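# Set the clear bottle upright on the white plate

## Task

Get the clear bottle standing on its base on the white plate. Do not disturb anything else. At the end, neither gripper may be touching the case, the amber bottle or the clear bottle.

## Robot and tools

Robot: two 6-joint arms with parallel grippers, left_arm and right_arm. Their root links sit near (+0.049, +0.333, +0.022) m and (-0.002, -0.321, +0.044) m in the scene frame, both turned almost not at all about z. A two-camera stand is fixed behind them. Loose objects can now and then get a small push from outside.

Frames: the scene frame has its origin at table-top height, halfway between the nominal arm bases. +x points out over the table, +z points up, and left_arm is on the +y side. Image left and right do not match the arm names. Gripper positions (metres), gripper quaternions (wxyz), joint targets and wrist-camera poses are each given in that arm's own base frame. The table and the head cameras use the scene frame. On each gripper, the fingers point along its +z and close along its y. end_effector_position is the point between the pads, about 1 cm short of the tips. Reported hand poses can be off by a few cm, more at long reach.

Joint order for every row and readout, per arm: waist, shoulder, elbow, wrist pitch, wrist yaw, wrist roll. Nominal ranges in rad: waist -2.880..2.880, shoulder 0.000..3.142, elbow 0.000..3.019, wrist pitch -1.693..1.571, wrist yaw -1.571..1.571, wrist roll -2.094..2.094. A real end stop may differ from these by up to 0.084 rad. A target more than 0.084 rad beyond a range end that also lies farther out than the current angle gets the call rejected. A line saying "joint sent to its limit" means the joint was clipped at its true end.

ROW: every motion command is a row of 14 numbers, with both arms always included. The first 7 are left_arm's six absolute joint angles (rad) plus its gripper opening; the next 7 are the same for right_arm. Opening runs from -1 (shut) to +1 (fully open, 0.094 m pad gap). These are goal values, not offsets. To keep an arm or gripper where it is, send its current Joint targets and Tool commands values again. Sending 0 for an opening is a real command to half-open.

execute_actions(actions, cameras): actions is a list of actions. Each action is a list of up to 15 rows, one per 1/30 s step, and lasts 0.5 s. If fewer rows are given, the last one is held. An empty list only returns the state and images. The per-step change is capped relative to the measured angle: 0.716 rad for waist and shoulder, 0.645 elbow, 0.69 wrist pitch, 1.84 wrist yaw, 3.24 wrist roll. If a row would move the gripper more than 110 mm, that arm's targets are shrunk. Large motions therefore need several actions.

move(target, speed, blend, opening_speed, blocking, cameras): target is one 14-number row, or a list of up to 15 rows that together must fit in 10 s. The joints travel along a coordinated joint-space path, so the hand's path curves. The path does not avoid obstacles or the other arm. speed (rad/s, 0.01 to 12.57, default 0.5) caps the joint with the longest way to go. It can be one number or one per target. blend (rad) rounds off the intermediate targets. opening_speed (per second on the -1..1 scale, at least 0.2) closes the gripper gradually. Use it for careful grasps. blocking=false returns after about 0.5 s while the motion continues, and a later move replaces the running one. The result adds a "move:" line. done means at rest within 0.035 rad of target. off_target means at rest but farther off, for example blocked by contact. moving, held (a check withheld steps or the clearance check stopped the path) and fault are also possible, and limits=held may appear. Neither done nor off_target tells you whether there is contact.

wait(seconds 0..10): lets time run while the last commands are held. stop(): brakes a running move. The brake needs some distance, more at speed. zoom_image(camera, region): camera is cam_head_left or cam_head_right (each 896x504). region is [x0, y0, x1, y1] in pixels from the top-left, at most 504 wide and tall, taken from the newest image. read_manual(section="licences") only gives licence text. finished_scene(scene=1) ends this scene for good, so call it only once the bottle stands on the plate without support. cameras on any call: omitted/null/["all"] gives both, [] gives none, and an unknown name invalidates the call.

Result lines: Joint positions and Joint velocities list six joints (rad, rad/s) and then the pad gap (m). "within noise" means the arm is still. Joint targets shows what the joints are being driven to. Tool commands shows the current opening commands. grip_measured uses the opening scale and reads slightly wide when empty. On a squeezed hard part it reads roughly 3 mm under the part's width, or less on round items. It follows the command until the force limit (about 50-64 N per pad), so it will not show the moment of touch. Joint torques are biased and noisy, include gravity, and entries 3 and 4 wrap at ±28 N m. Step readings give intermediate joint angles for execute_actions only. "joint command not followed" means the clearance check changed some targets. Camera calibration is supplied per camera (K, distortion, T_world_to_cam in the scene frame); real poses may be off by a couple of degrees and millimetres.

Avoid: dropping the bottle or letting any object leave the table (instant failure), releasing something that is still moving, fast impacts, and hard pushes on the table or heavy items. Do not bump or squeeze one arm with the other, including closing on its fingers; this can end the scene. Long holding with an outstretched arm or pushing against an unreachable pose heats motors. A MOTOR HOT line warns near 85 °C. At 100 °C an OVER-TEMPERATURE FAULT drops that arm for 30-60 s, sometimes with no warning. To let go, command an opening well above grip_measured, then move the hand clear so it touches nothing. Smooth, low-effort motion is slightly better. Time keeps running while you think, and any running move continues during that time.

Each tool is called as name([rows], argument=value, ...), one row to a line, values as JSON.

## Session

execute_actions(actions=[])

Scene clock: 0.00 s.
left_arm: end_effector_position=(+0.1022, -0.6145, +0.2454) grip_measured=+1.000 end_effector_quat_wxyz=(+0.080, +0.971, -0.037, -0.224) | right_arm: end_effector_position=(+0.3110, -0.3731, +0.1551) grip_measured=+1.000 end_effector_quat_wxyz=(+0.529, +0.382, +0.528, -0.544)
Joint positions: left_arm=[-1.276 1.981 2.041 -1.625 0.48 1.94 0.094] | right_arm=[-0.615 1.813 0.506 1.525 0.798 -0.33 0.094]
Joint velocities: within noise
Joint torques (N m): no reading
Motor temperatures (°C): left_arm=[19 27 25 20 18 20 19] | right_arm=[18 26 29 21 21 22 19]
Heat: left arm: hottest shoulder 27 °C; right arm: hottest elbow 29 °C.
Joint targets: left_arm=[-1.276 1.976 2.067 -1.624 0.480 1.940] | right_arm=[-0.615 1.807 0.517 1.531 0.798 -0.330]
Tool commands: left_gripper/opening=+1.0 right_gripper/opening=+1.0

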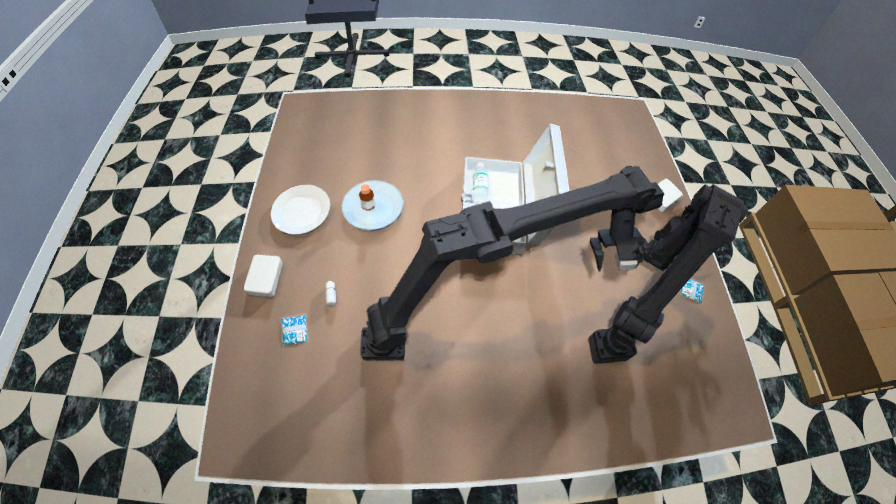

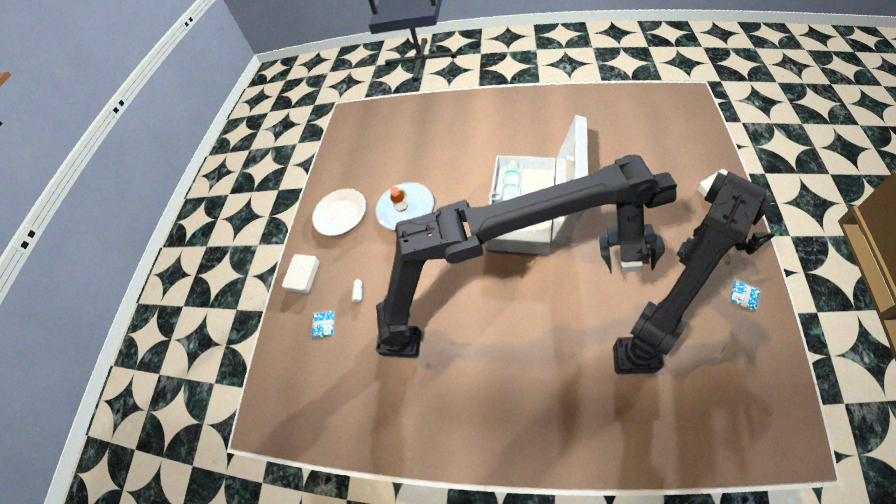

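move([
  [-1.25,1.6,1.9,-1.45,0,2.0,1,-0.615,1.807,0.517,1.531,0.798,-0.33,1],
  [0.5,1.6,1.9,-1.45,0,2.107,1,-0.615,1.807,0.517,1.531,0.798,-0.33,1],
], speed=0.4)

zoom_image(camera="cam_head_right", region=[460, 100, 620, 260])

zoom_image(camera="cam_head_left", region=[430, 100, 590, 260])

zoom_image(camera="cam_head_left", region=[240, 150, 420, 330])

Scene clock: 22.30 s.
left_arm: end_effector_position=(+0.5000, +0.2702, +0.3909) grip_measured=+1.000 end_effector_quat_wxyz=(+0.055, +0.703, +0.681, +0.195) | right_arm: end_effector_position=(+0.3110, -0.3731, +0.1551) grip_measured=+1.000 end_effector_quat_wxyz=(+0.529, +0.382, +0.528, -0.544)
Joint positions: left_arm=[0.497 1.611 1.91 -1.462 0.002 2.099 0.094] | right_arm=[-0.615 1.813 0.506 1.525 0.798 -0.33 0.094]
Joint velocities: within noise
Joint torques (N m): left_arm=[-1.32 -14.51 8.29 1.36 -0.03 0.14] | right_arm=[1.44 -8.35 3.75 2.35 -0.17 -0.08]
Motor temperatures (°C): left_arm=[19 29 28 20 18 20 19] | right_arm=[18 27 29 21 21 22 19]
Heat: left arm: hottest shoulder 29 °C; right arm: hottest elbow 29 °C.
Joint targets: left_arm=[0.500 1.600 1.900 -1.450 0.000 2.107] | right_arm=[-0.615 1.807 0.517 1.531 0.798 -0.330]
move: done

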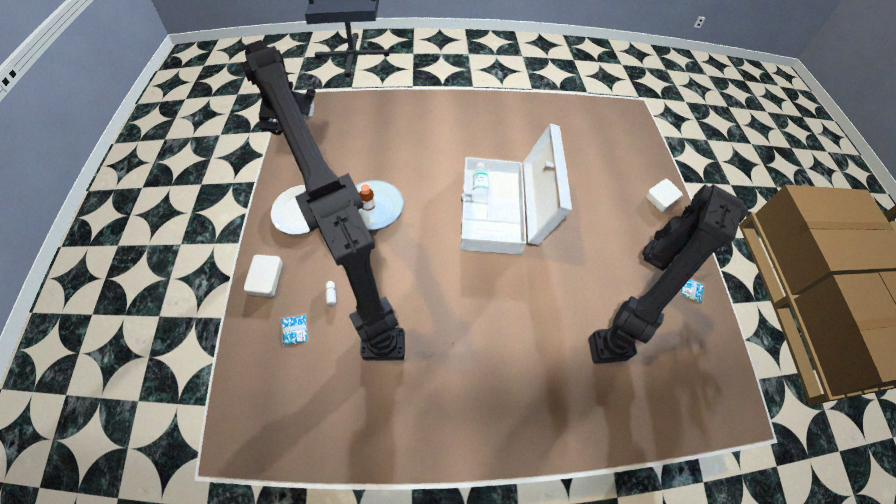

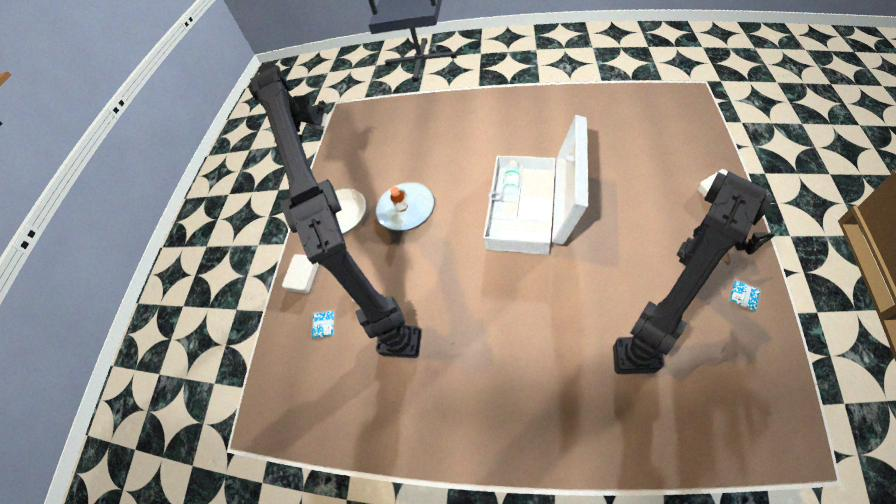

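Scaled by 3.150.

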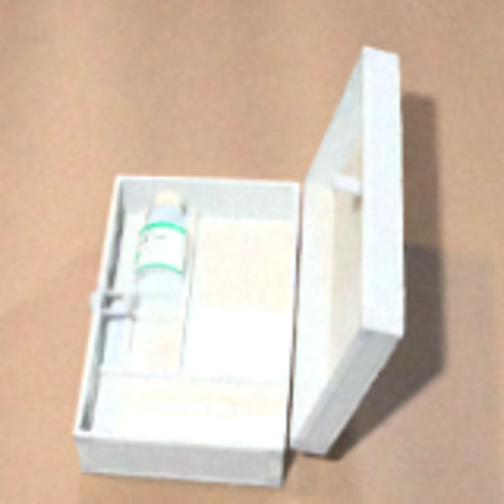

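Scaled by 3.150.

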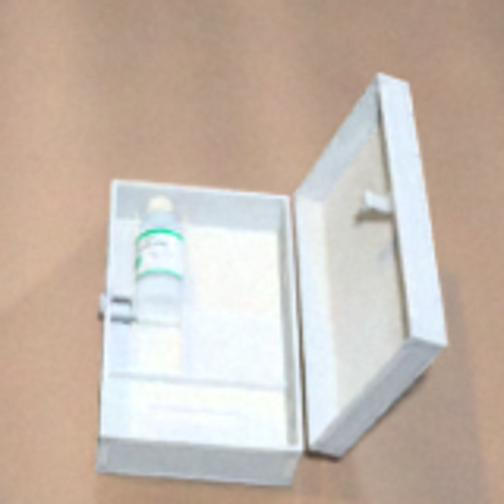

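Scaled by 2.800.

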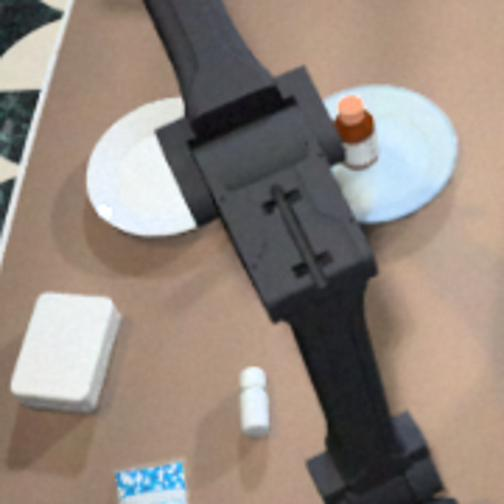

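move([
  [-0.545,1.6,1.9,-1.45,0,-0.431,0.45,-0.615,1.807,0.517,1.531,0.798,-0.33,1],
  [-0.545,1.986,1.897,-1.482,0,-0.431,0.45,-0.615,1.807,0.517,1.531,0.798,-0.33,1],
], speed=0.4)

zoom_image(camera="cam_head_right", region=[440, 100, 600, 260])

zoom_image(camera="cam_head_left", region=[410, 100, 570, 260])

zoom_image(camera="cam_head_left", region=[240, 150, 420, 330])

zoom_image(camera="cam_head_right", region=[260, 150, 440, 330])

Scene clock: 87.53 s.
left_arm: end_effector_position=(+0.5337, -0.3164, +0.1722) grip_measured=+0.453 end_effector_quat_wxyz=(+0.007, +0.055, +0.998, -0.005) | right_arm: end_effector_position=(+0.3110, -0.3731, +0.1551) grip_measured=+1.000 end_effector_quat_wxyz=(+0.529, +0.382, +0.528, -0.544)
Joint positions: left_arm=[-0.534 1.982 1.903 -1.474 0.002 -0.424 0.068] | right_arm=[-0.615 1.813 0.506 1.525 0.798 -0.33 0.094]
Joint velocities: within noise
Joint torques (N m): left_arm=[-2.73 -19.55 8.61 0.05 -0.09 0.03] | right_arm=[0.91 -8.59 3.69 2.14 -0.26 -0.06]
Motor temperatures (°C): left_arm=[19 31 28 20 18 20 19] | right_arm=[18 28 29 21 21 22 19]
Heat: left arm: hottest shoulder 31 °C; right arm: hottest elbow 29 °C.
Joint targets: left_arm=[-0.545 1.986 1.897 -1.482 0.000 -0.431] | right_arm=[-0.615 1.807 0.517 1.531 0.798 -0.330]
move: done

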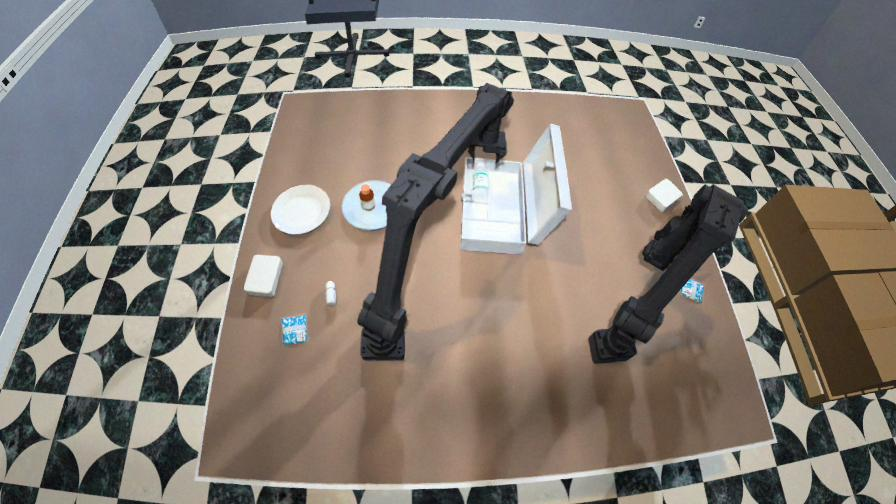

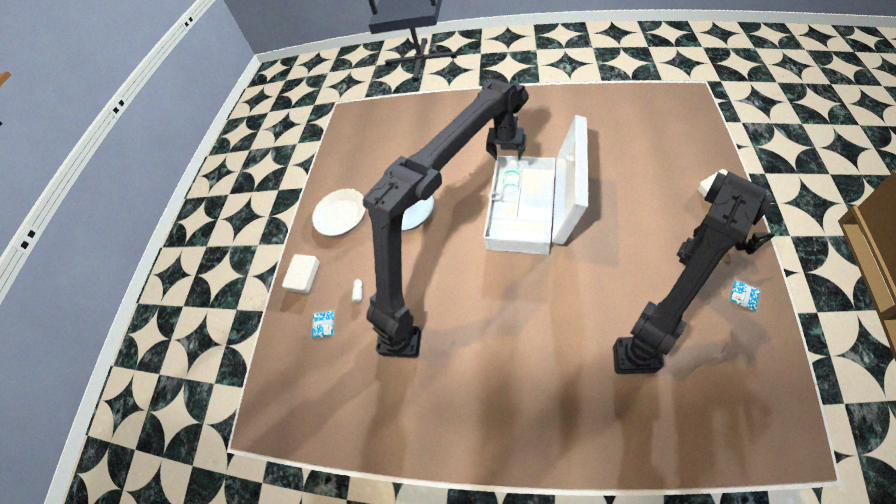

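Scaled by 3.150.

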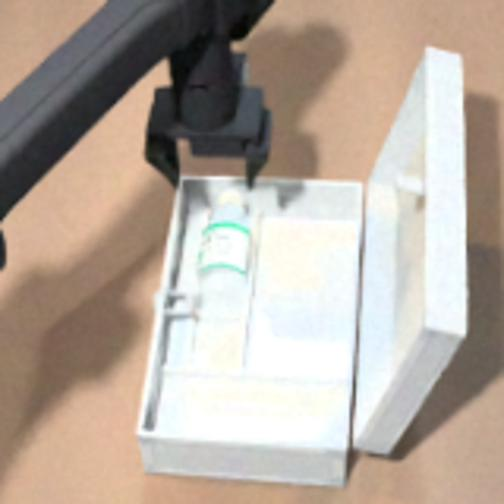

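Scaled by 3.150.

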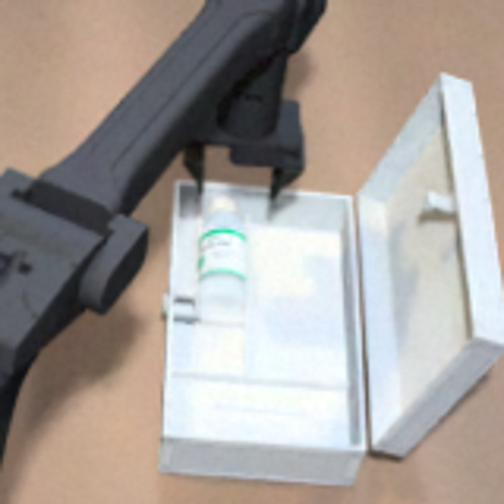

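Scaled by 2.800.

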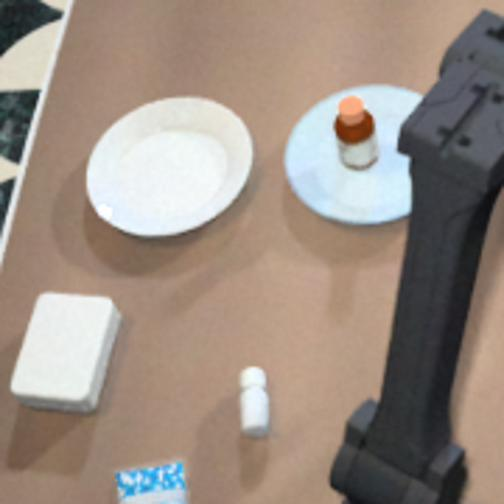

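Scaled by 2.800.

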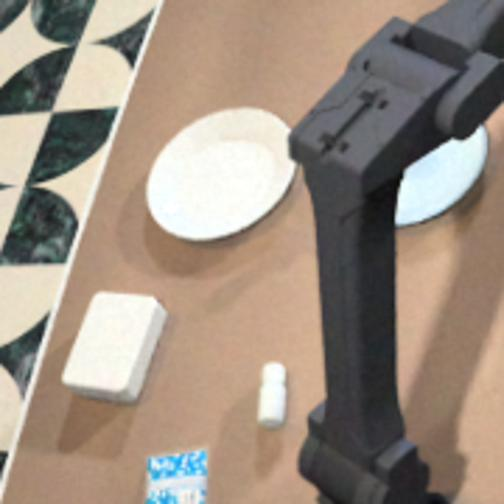

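move(target=[-0.545,2.0351,1.7353,-1.271,0,-0.431,0.45,-0.615,1.807,0.517,1.531,0.798,-0.33,1], speed=0.15)

zoom_image(camera="cam_head_right", region=[440, 100, 600, 260])

zoom_image(camera="cam_head_left", region=[410, 100, 570, 260])

Scene clock: 118.07 s.
left_arm: end_effector_position=(+0.5324, -0.3156, +0.0928) grip_measured=+0.453 end_effector_quat_wxyz=(+0.008, +0.055, +0.998, -0.005) | right_arm: end_effector_position=(+0.3110, -0.3731, +0.1551) grip_measured=+1.000 end_effector_quat_wxyz=(+0.529, +0.382, +0.528, -0.544)
Joint positions: left_arm=[-0.534 2.016 1.745 -1.281 0.002 -0.424 0.068] | right_arm=[-0.615 1.813 0.506 1.525 0.798 -0.33 0.094]
Joint velocities: within noise
Joint torques (N m): left_arm=[-2.26 -18.32 7.88 0.66 -0.09 0.04] | right_arm=[1.49 -9.35 3.71 2.13 -0.24 -0.04]
Motor temperatures (°C): left_arm=[19 30 28 20 18 20 19] | right_arm=[18 28 29 21 21 22 19]
Heat: left arm: hottest shoulder 30 °C; right arm: hottest elbow 29 °C.
Joint targets: left_arm=[-0.545 2.035 1.735 -1.271 0.000 -0.431] | right_arm=[-0.615 1.807 0.517 1.531 0.798 -0.330]
move: done

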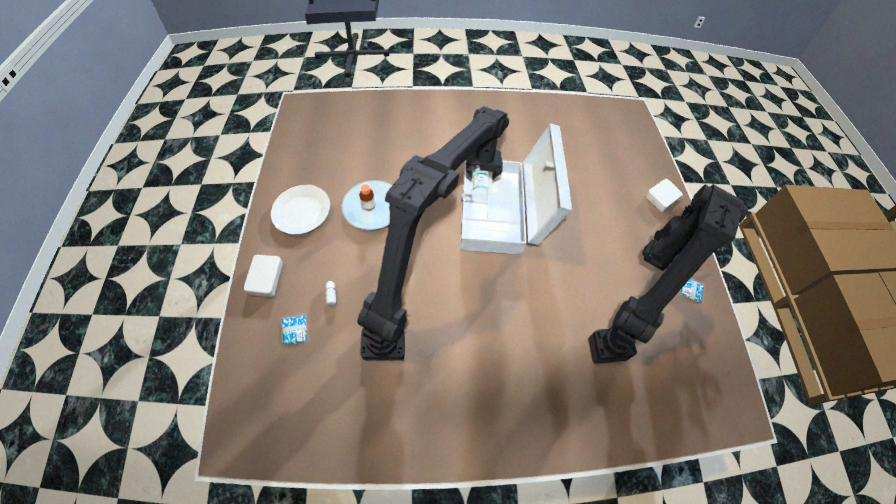

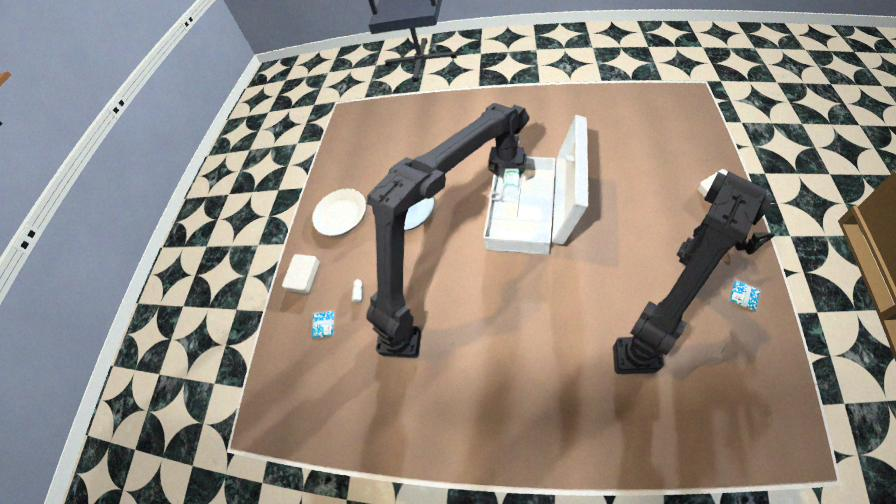

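Scaled by 3.150.

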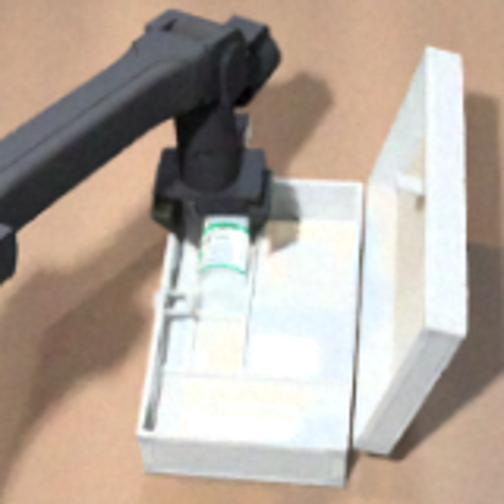

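Scaled by 3.150.

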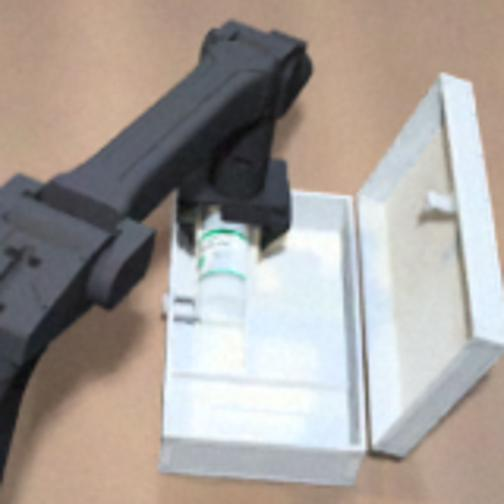

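move(target=[-0.545,2.093,1.665,-1.142,0,-0.431,0.45,-0.615,1.807,0.517,1.531,0.798,-0.33,1], speed=0.08)

zoom_image(camera="cam_head_right", region=[440, 100, 600, 260])

zoom_image(camera="cam_head_left", region=[410, 100, 570, 260])

Scene clock: 136.53 s.
left_arm: end_effector_position=(+0.5341, -0.3166, +0.0340) grip_measured=+0.453 end_effector_quat_wxyz=(+0.009, +0.055, +0.998, -0.006) | right_arm: end_effector_position=(+0.3110, -0.3731, +0.1551) grip_measured=+1.000 end_effector_quat_wxyz=(+0.529, +0.382, +0.528, -0.544)
Joint positions: left_arm=[-0.534 2.072 1.675 -1.152 0.002 -0.424 0.068] | right_arm=[-0.615 1.813 0.506 1.525 0.798 -0.33 0.094]
Joint velocities: within noise
Joint torques (N m): left_arm=[-2.84 -18.43 7.54 0.58 -0.1 0.07] | right_arm=[1.61 -9.52 3.69 2.28 -0.17 -0.06]
Motor temperatures (°C): left_arm=[19 31 28 20 18 20 19] | right_arm=[18 28 29 21 21 22 19]
Heat: left arm: hottest shoulder 31 °C; right arm: hottest elbow 29 °C.
Joint targets: left_arm=[-0.545 2.093 1.665 -1.142 0.000 -0.431] | right_arm=[-0.615 1.807 0.517 1.531 0.798 -0.330]
move: done

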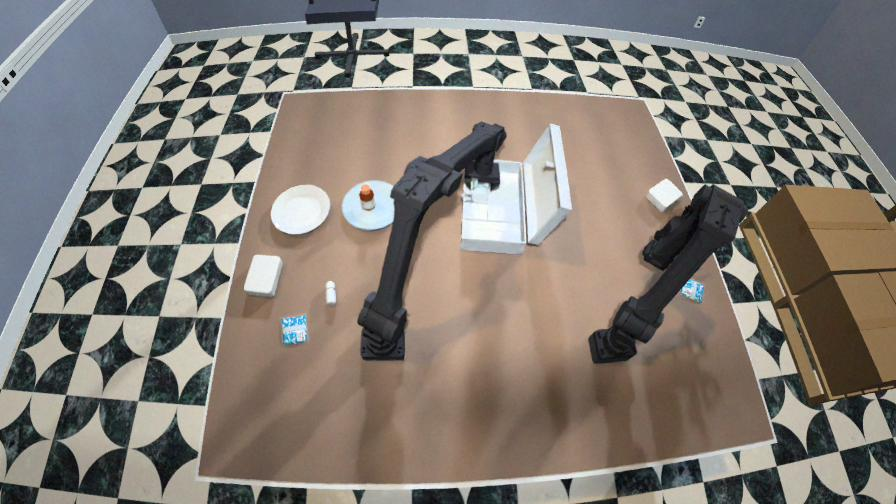

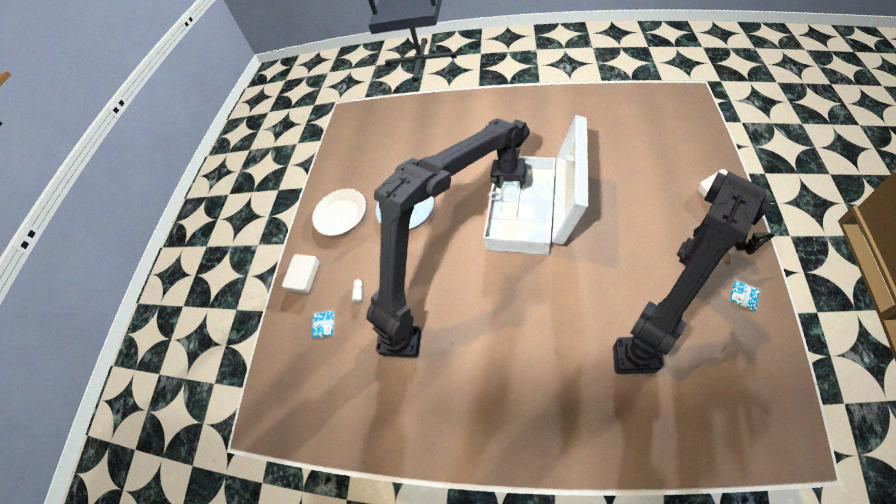

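Scaled by 3.150.

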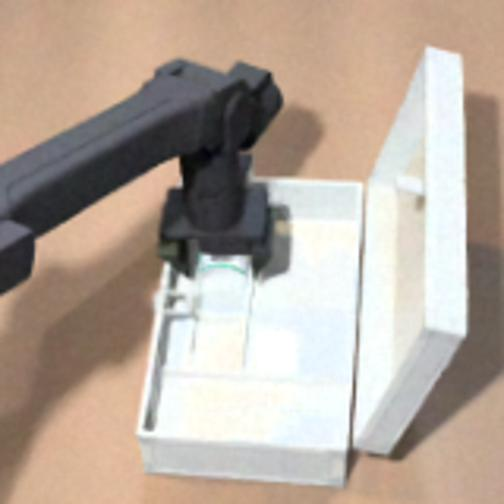

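Scaled by 3.150.

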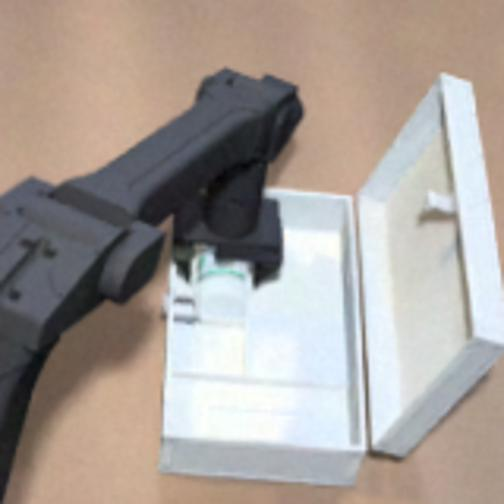

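move(target=[-0.546,2.117,1.665,-1.120,0,-0.431,0.45,-0.615,1.807,0.517,1.531,0.798,-0.33,1], speed=0.06)

zoom_image(camera="cam_head_right", region=[470, 130, 550, 210])

zoom_image(camera="cam_head_left", region=[440, 140, 520, 220])

Scene clock: 147.30 s.
left_arm: end_effector_position=(+0.5366, -0.3181, +0.0190) grip_measured=+0.453 end_effector_quat_wxyz=(+0.008, +0.055, +0.998, -0.005) | right_arm: end_effector_position=(+0.3110, -0.3731, +0.1551) grip_measured=+1.000 end_effector_quat_wxyz=(+0.529, +0.382, +0.528, -0.544)
Joint positions: left_arm=[-0.534 2.098 1.675 -1.13 0.002 -0.424 0.068] | right_arm=[-0.615 1.813 0.506 1.525 0.798 -0.33 0.094]
Joint velocities: within noise
Joint torques (N m): left_arm=[-2.78 -18.49 7.47 0.66 -0.09 0.05] | right_arm=[1.32 -8.82 3.81 2.14 -0.2 -0.03]
Motor temperatures (°C): left_arm=[19 31 28 20 18 20 19] | right_arm=[18 28 29 21 21 22 19]
Heat: left arm: hottest shoulder 31 °C; right arm: hottest elbow 29 °C.
Joint targets: left_arm=[-0.546 2.117 1.665 -1.120 0.000 -0.431] | right_arm=[-0.615 1.807 0.517 1.531 0.798 -0.330]
move: done

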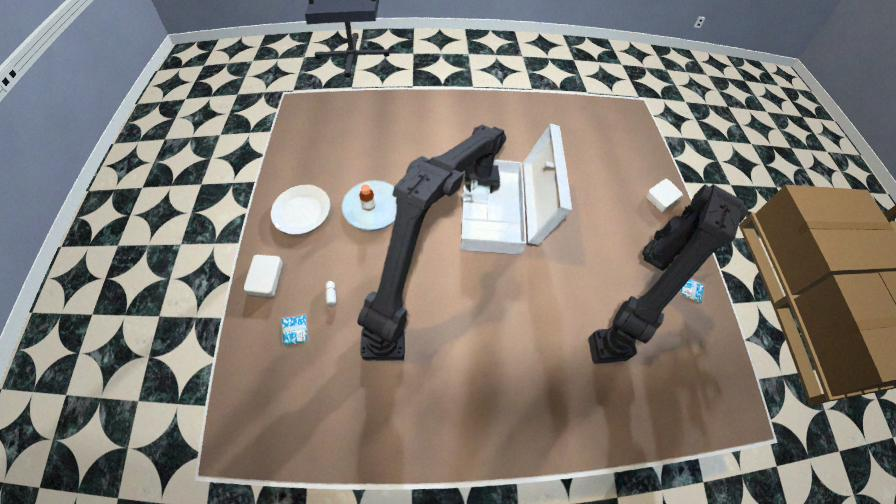

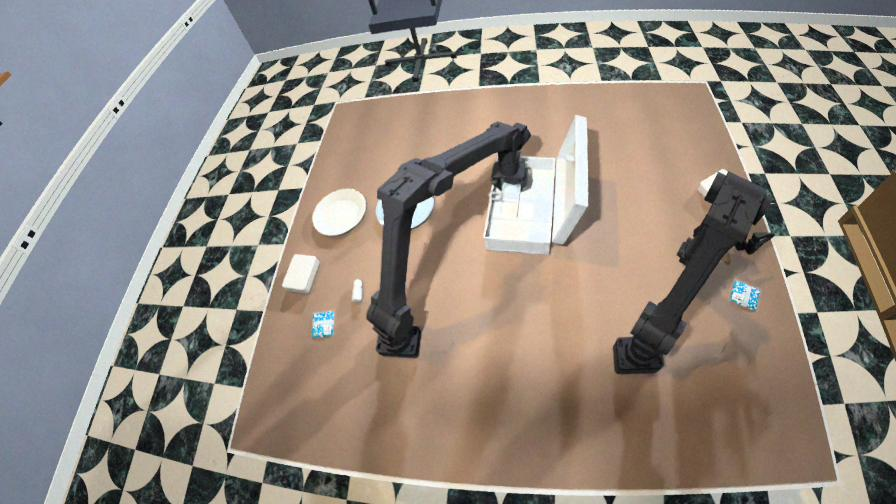

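Scaled by 6.300.

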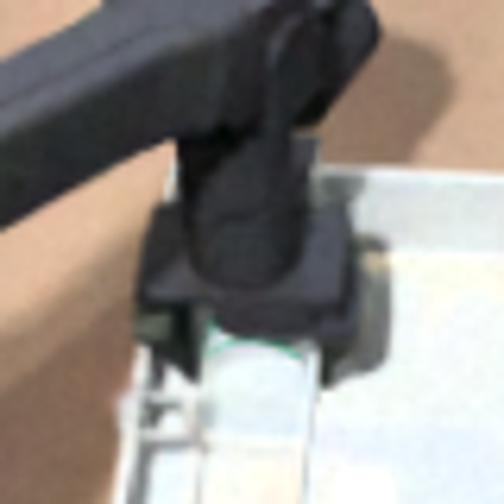

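Scaled by 6.300.

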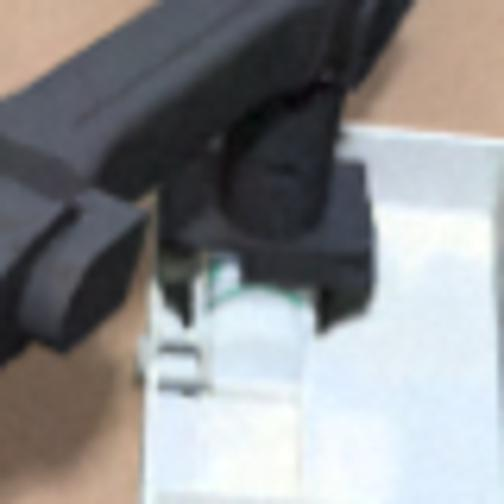

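Looks well straddled. Close.

move(target=[-0.546,2.117,1.665,-1.120,0,-0.431,-0.1,-0.615,1.807,0.517,1.531,0.798,-0.33,1], opening_speed=0.25)

zoom_image(camera="cam_head_left", region=[410, 100, 570, 260])

Scene clock: 159.07 s.
left_arm: end_effector_position=(+0.5367, -0.3184, +0.0190) grip_measured=+0.206 end_effector_quat_wxyz=(+0.008, +0.055, +0.998, -0.005) | right_arm: end_effector_position=(+0.3110, -0.3731, +0.1551) grip_measured=+1.000 end_effector_quat_wxyz=(+0.529, +0.382, +0.528, -0.544)
Joint positions: left_arm=[-0.534 2.098 1.675 -1.129 0.002 -0.424 0.057] | right_arm=[-0.615 1.813 0.506 1.525 0.798 -0.33 0.094]
Joint velocities: within noise
Joint torques (N m): left_arm=[-2.78 -18.67 7.45 0.68 -0.1 0.05] | right_arm=[0.79 -8.41 3.9 2.06 -0.29 0.01]
Motor temperatures (°C): left_arm=[19 32 28 20 18 20 19] | right_arm=[18 28 29 21 21 22 19]
Heat: left arm: hottest shoulder 32 °C; right arm: hottest elbow 29 °C.
Joint targets: left_arm=[-0.546 2.117 1.665 -1.120 0.000 -0.431] | right_arm=[-0.615 1.807 0.517 1.531 0.798 -0.330]
move: done

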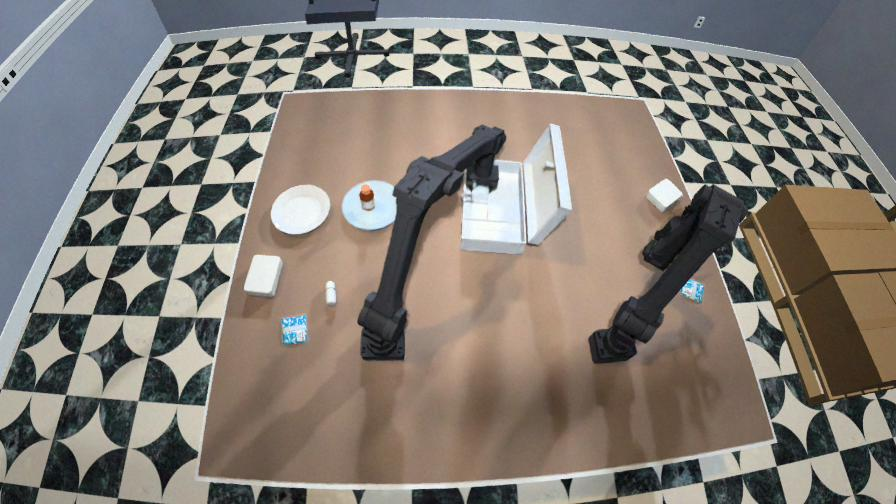

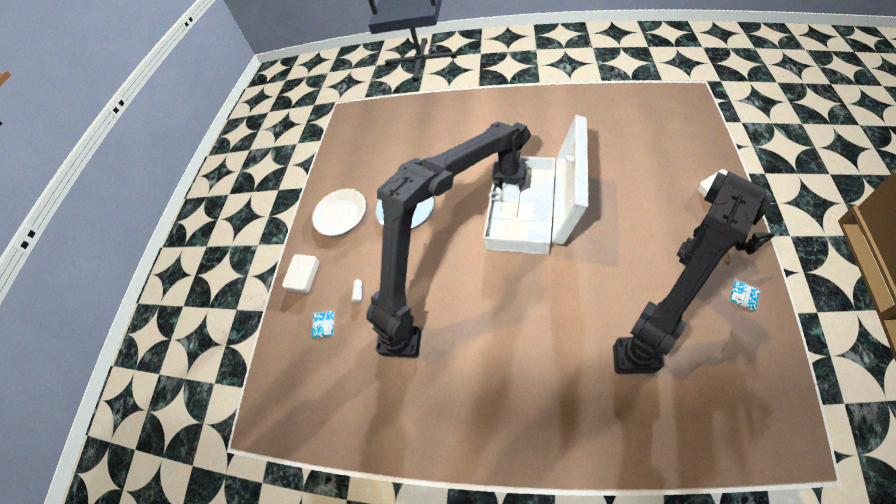

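Scaled by 3.150.

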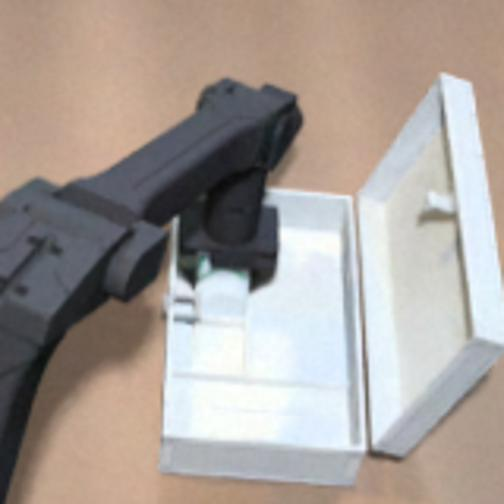

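move([
  [-0.546,2.02,1.79,-1.271,0,-0.431,-0.1,-0.615,1.807,0.517,1.531,0.798,-0.33,1],
  [-0.546,1.956,1.95,-1.48,0,-0.431,-0.1,-0.615,1.807,0.517,1.531,0.798,-0.33,1],
], speed=0.1, blend=0.03)

zoom_image(camera="cam_head_left", region=[410, 100, 570, 260])

zoom_image(camera="cam_head_right", region=[440, 100, 600, 260])

Scene clock: 176.20 s.
left_arm: end_effector_position=(+0.5271, -0.3131, +0.1448) grip_measured=+0.163 end_effector_quat_wxyz=(-0.017, +0.056, +0.998, +0.010) | right_arm: end_effector_position=(+0.3110, -0.3731, +0.1551) grip_measured=+1.000 end_effector_quat_wxyz=(+0.529, +0.382, +0.528, -0.544)
Joint positions: left_arm=[-0.536 2.01 1.873 -1.473 -0.002 -0.424 0.055] | right_arm=[-0.615 1.813 0.506 1.525 0.798 -0.33 0.094]
Joint velocities: within noise
Joint torques (N m): left_arm=[-2.49 -23.88 15.19 -0.13 0.04 0.06] | right_arm=[1.79 -9.47 3.89 2.04 -0.27 0]
Motor temperatures (°C): left_arm=[19 33 29 20 18 20 20] | right_arm=[18 28 29 21 21 22 19]
Heat: left arm: hottest shoulder 33 °C; right arm: hottest elbow 29 °C.
Joint targets: left_arm=[-0.546 1.956 1.950 -1.480 0.000 -0.431] | right_arm=[-0.615 1.807 0.517 1.531 0.798 -0.330]
move: off_target (left_arm); left_arm: the elbow is farthest, 0.077 rad from its target

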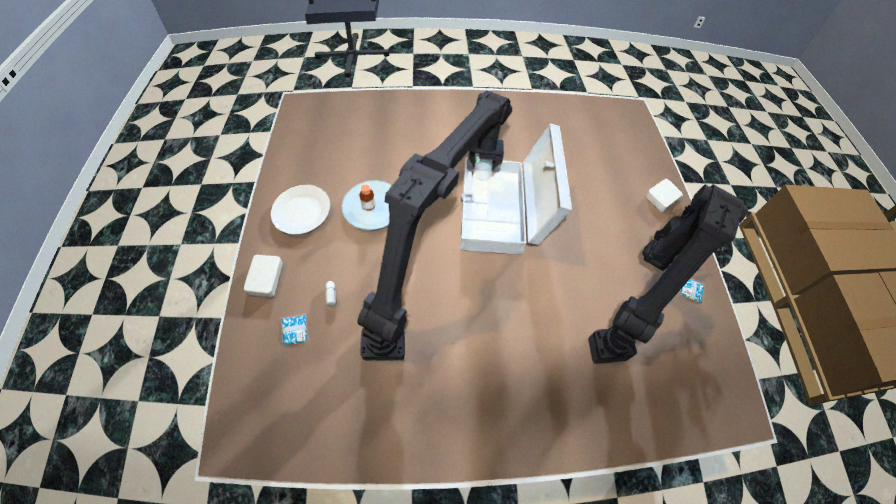

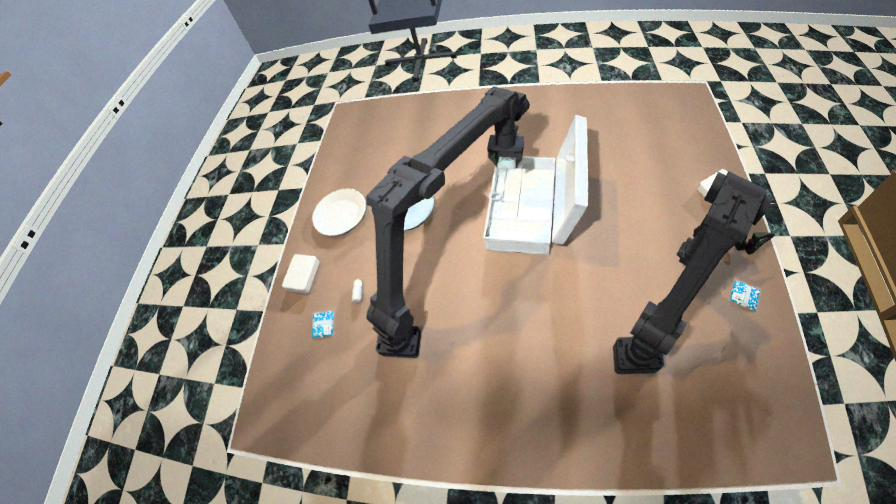

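Scaled by 3.150.

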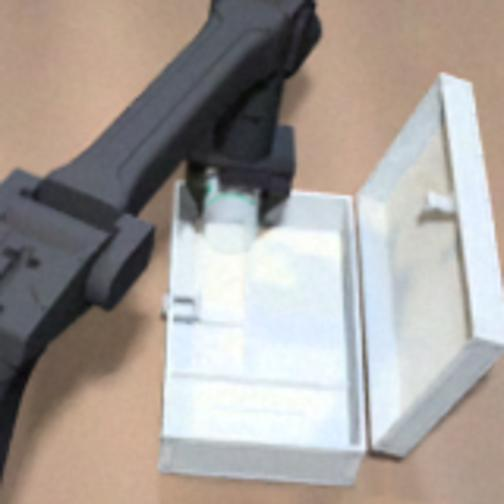

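Scaled by 3.150.

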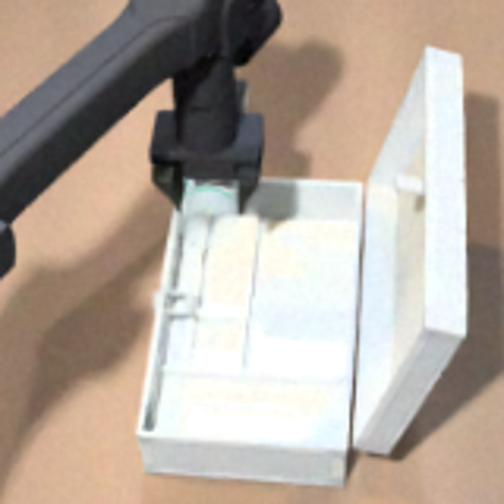

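move([
  [-0.546,1.6,1.95,-1.45,0,-0.431,-0.1,-0.615,1.807,0.517,1.531,0.798,-0.33,1],
  [-0.1,1.3,1.2,-0.4,0,-0.2,-0.1,-0.615,1.807,0.517,1.531,0.798,-0.33,1],
  [0.577,1.3,1.1,0.0,0,0,-0.1,-0.615,1.807,0.517,1.531,0.798,-0.33,1],
], speed=0.3, blend=0.1)

move(target=[0.577,1.47,0.60,0.94,0,0,-0.1,-0.615,1.807,0.517,1.531,0.798,-0.33,1], speed=0.2)

zoom_image(camera="cam_head_left", region=[195, 95, 395, 295])

zoom_image(camera="cam_head_right", region=[230, 95, 430, 295])

Scene clock: 222.13 s.
left_arm: end_effector_position=(+0.5153, +0.3307, +0.3498) grip_measured=+0.163 end_effector_quat_wxyz=(+0.575, -0.229, +0.767, +0.167) | right_arm: end_effector_position=(+0.3110, -0.3731, +0.1551) grip_measured=+1.000 end_effector_quat_wxyz=(+0.529, +0.382, +0.528, -0.544)
Joint positions: left_arm=[0.57 1.348 1.097 -0.036 -0.003 -0.009 0.055] | right_arm=[-0.615 1.813 0.506 1.525 0.798 -0.33 0.094]
Joint velocities: within noise
Joint torques (N m): left_arm=[-1.44 -14.97 10.41 2.99 0.12 0.2] | right_arm=[0.85 -9 3.75 2.15 -0.24 -0.01]
Motor temperatures (°C): left_arm=[19 33 36 20 18 20 21] | right_arm=[18 28 28 21 21 22 19]
Heat: left arm: hottest elbow 36 °C; right arm: hottest shoulder 28 °C.
Joint targets: left_arm=[0.577 1.300 1.100 0.000 0.000 0.000] | right_arm=[-0.615 1.807 0.517 1.531 0.798 -0.330]
move: off_target (left_arm); left_arm: the shoulder is farthest, 0.048 rad from its target

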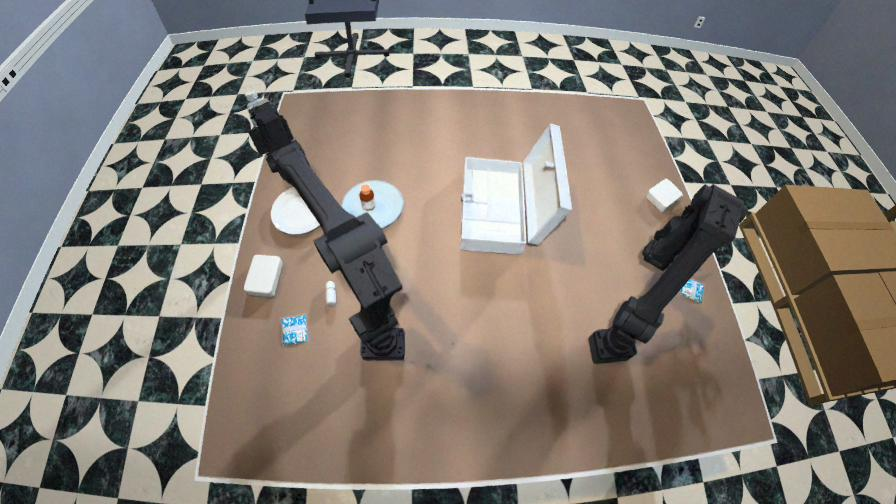

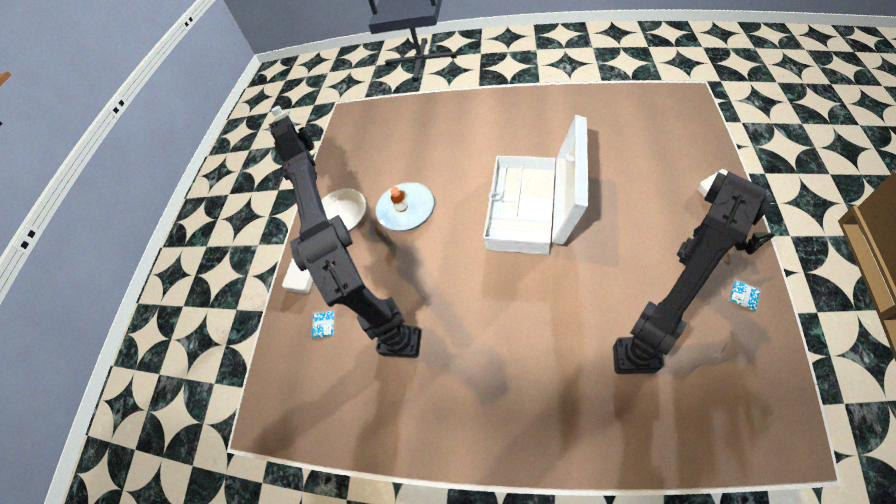

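Scene clock: 227.43 s.
left_arm: end_effector_position=(+0.4588, +0.2945, +0.2288) grip_measured=+0.163 end_effector_quat_wxyz=(+0.689, -0.199, +0.667, +0.200) | right_arm: end_effector_position=(+0.3110, -0.3731, +0.1551) grip_measured=+1.000 end_effector_quat_wxyz=(+0.529, +0.382, +0.528, -0.544)
Joint positions: left_arm=[0.57 1.471 0.598 0.904 -0.003 -0.007 0.055] | right_arm=[-0.615 1.813 0.506 1.525 0.798 -0.33 0.094]
Joint velocities: left_arm=[-0.005 0.005 -0.002 -0.002 0.007 -0.168 0.001] | right_arm=[within noise]
Joint torques (N m): left_arm=[-0.73 -9.41 7.53 3.02 0.09 0.17] | right_arm=[0.91 -9.11 3.75 2.26 -0.22 -0.04]
Motor temperatures (°C): left_arm=[19 33 35 20 18 20 21] | right_arm=[18 28 28 21 21 22 19]
Heat: left arm: hottest elbow 35 °C; right arm: hottest shoulder 28 °C.
Joint targets: left_arm=[0.577 1.470 0.600 0.940 0.000 0.000] | right_arm=[-0.615 1.807 0.517 1.531 0.798 -0.330]
move: off_target (left_arm); left_arm: the wrist pitch is farthest, 0.036 rad from its target

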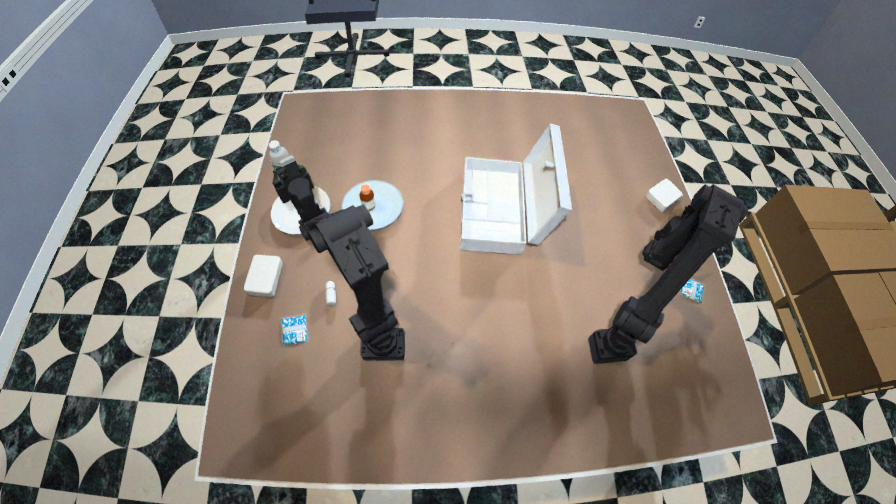

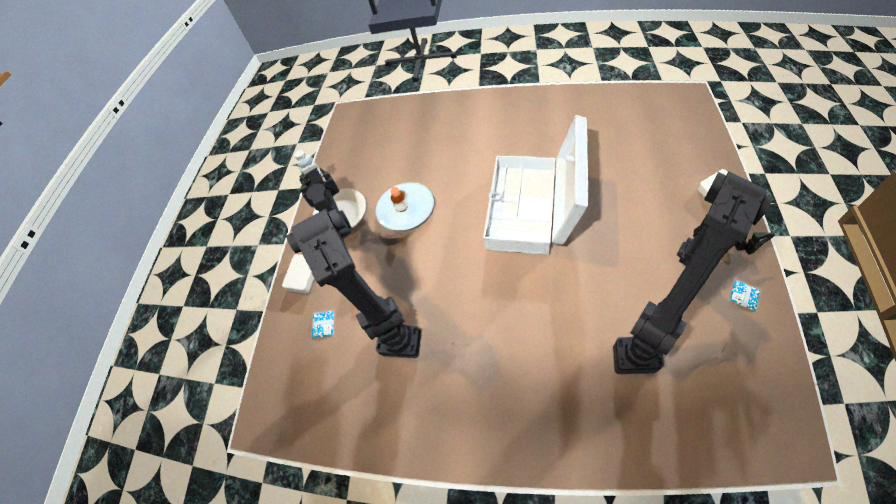

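Scaled by 2.520.

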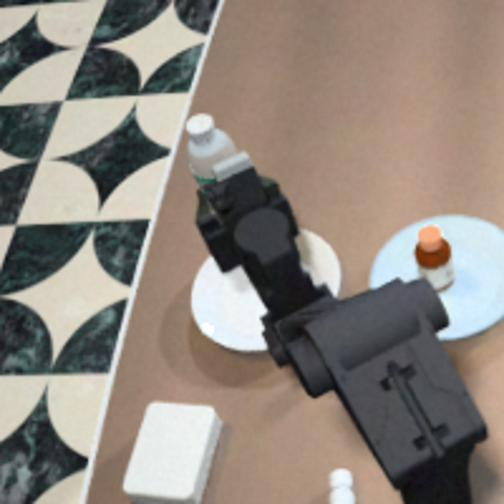

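Scaled by 2.520.

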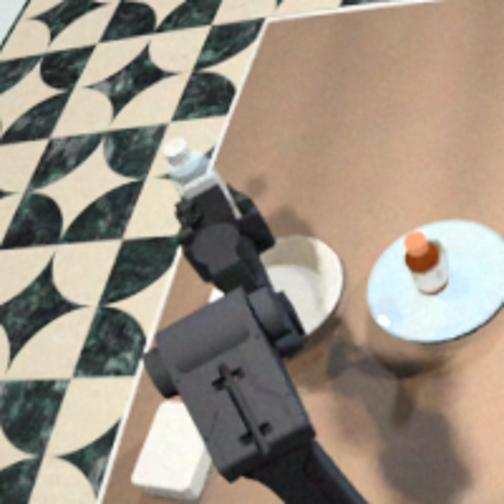

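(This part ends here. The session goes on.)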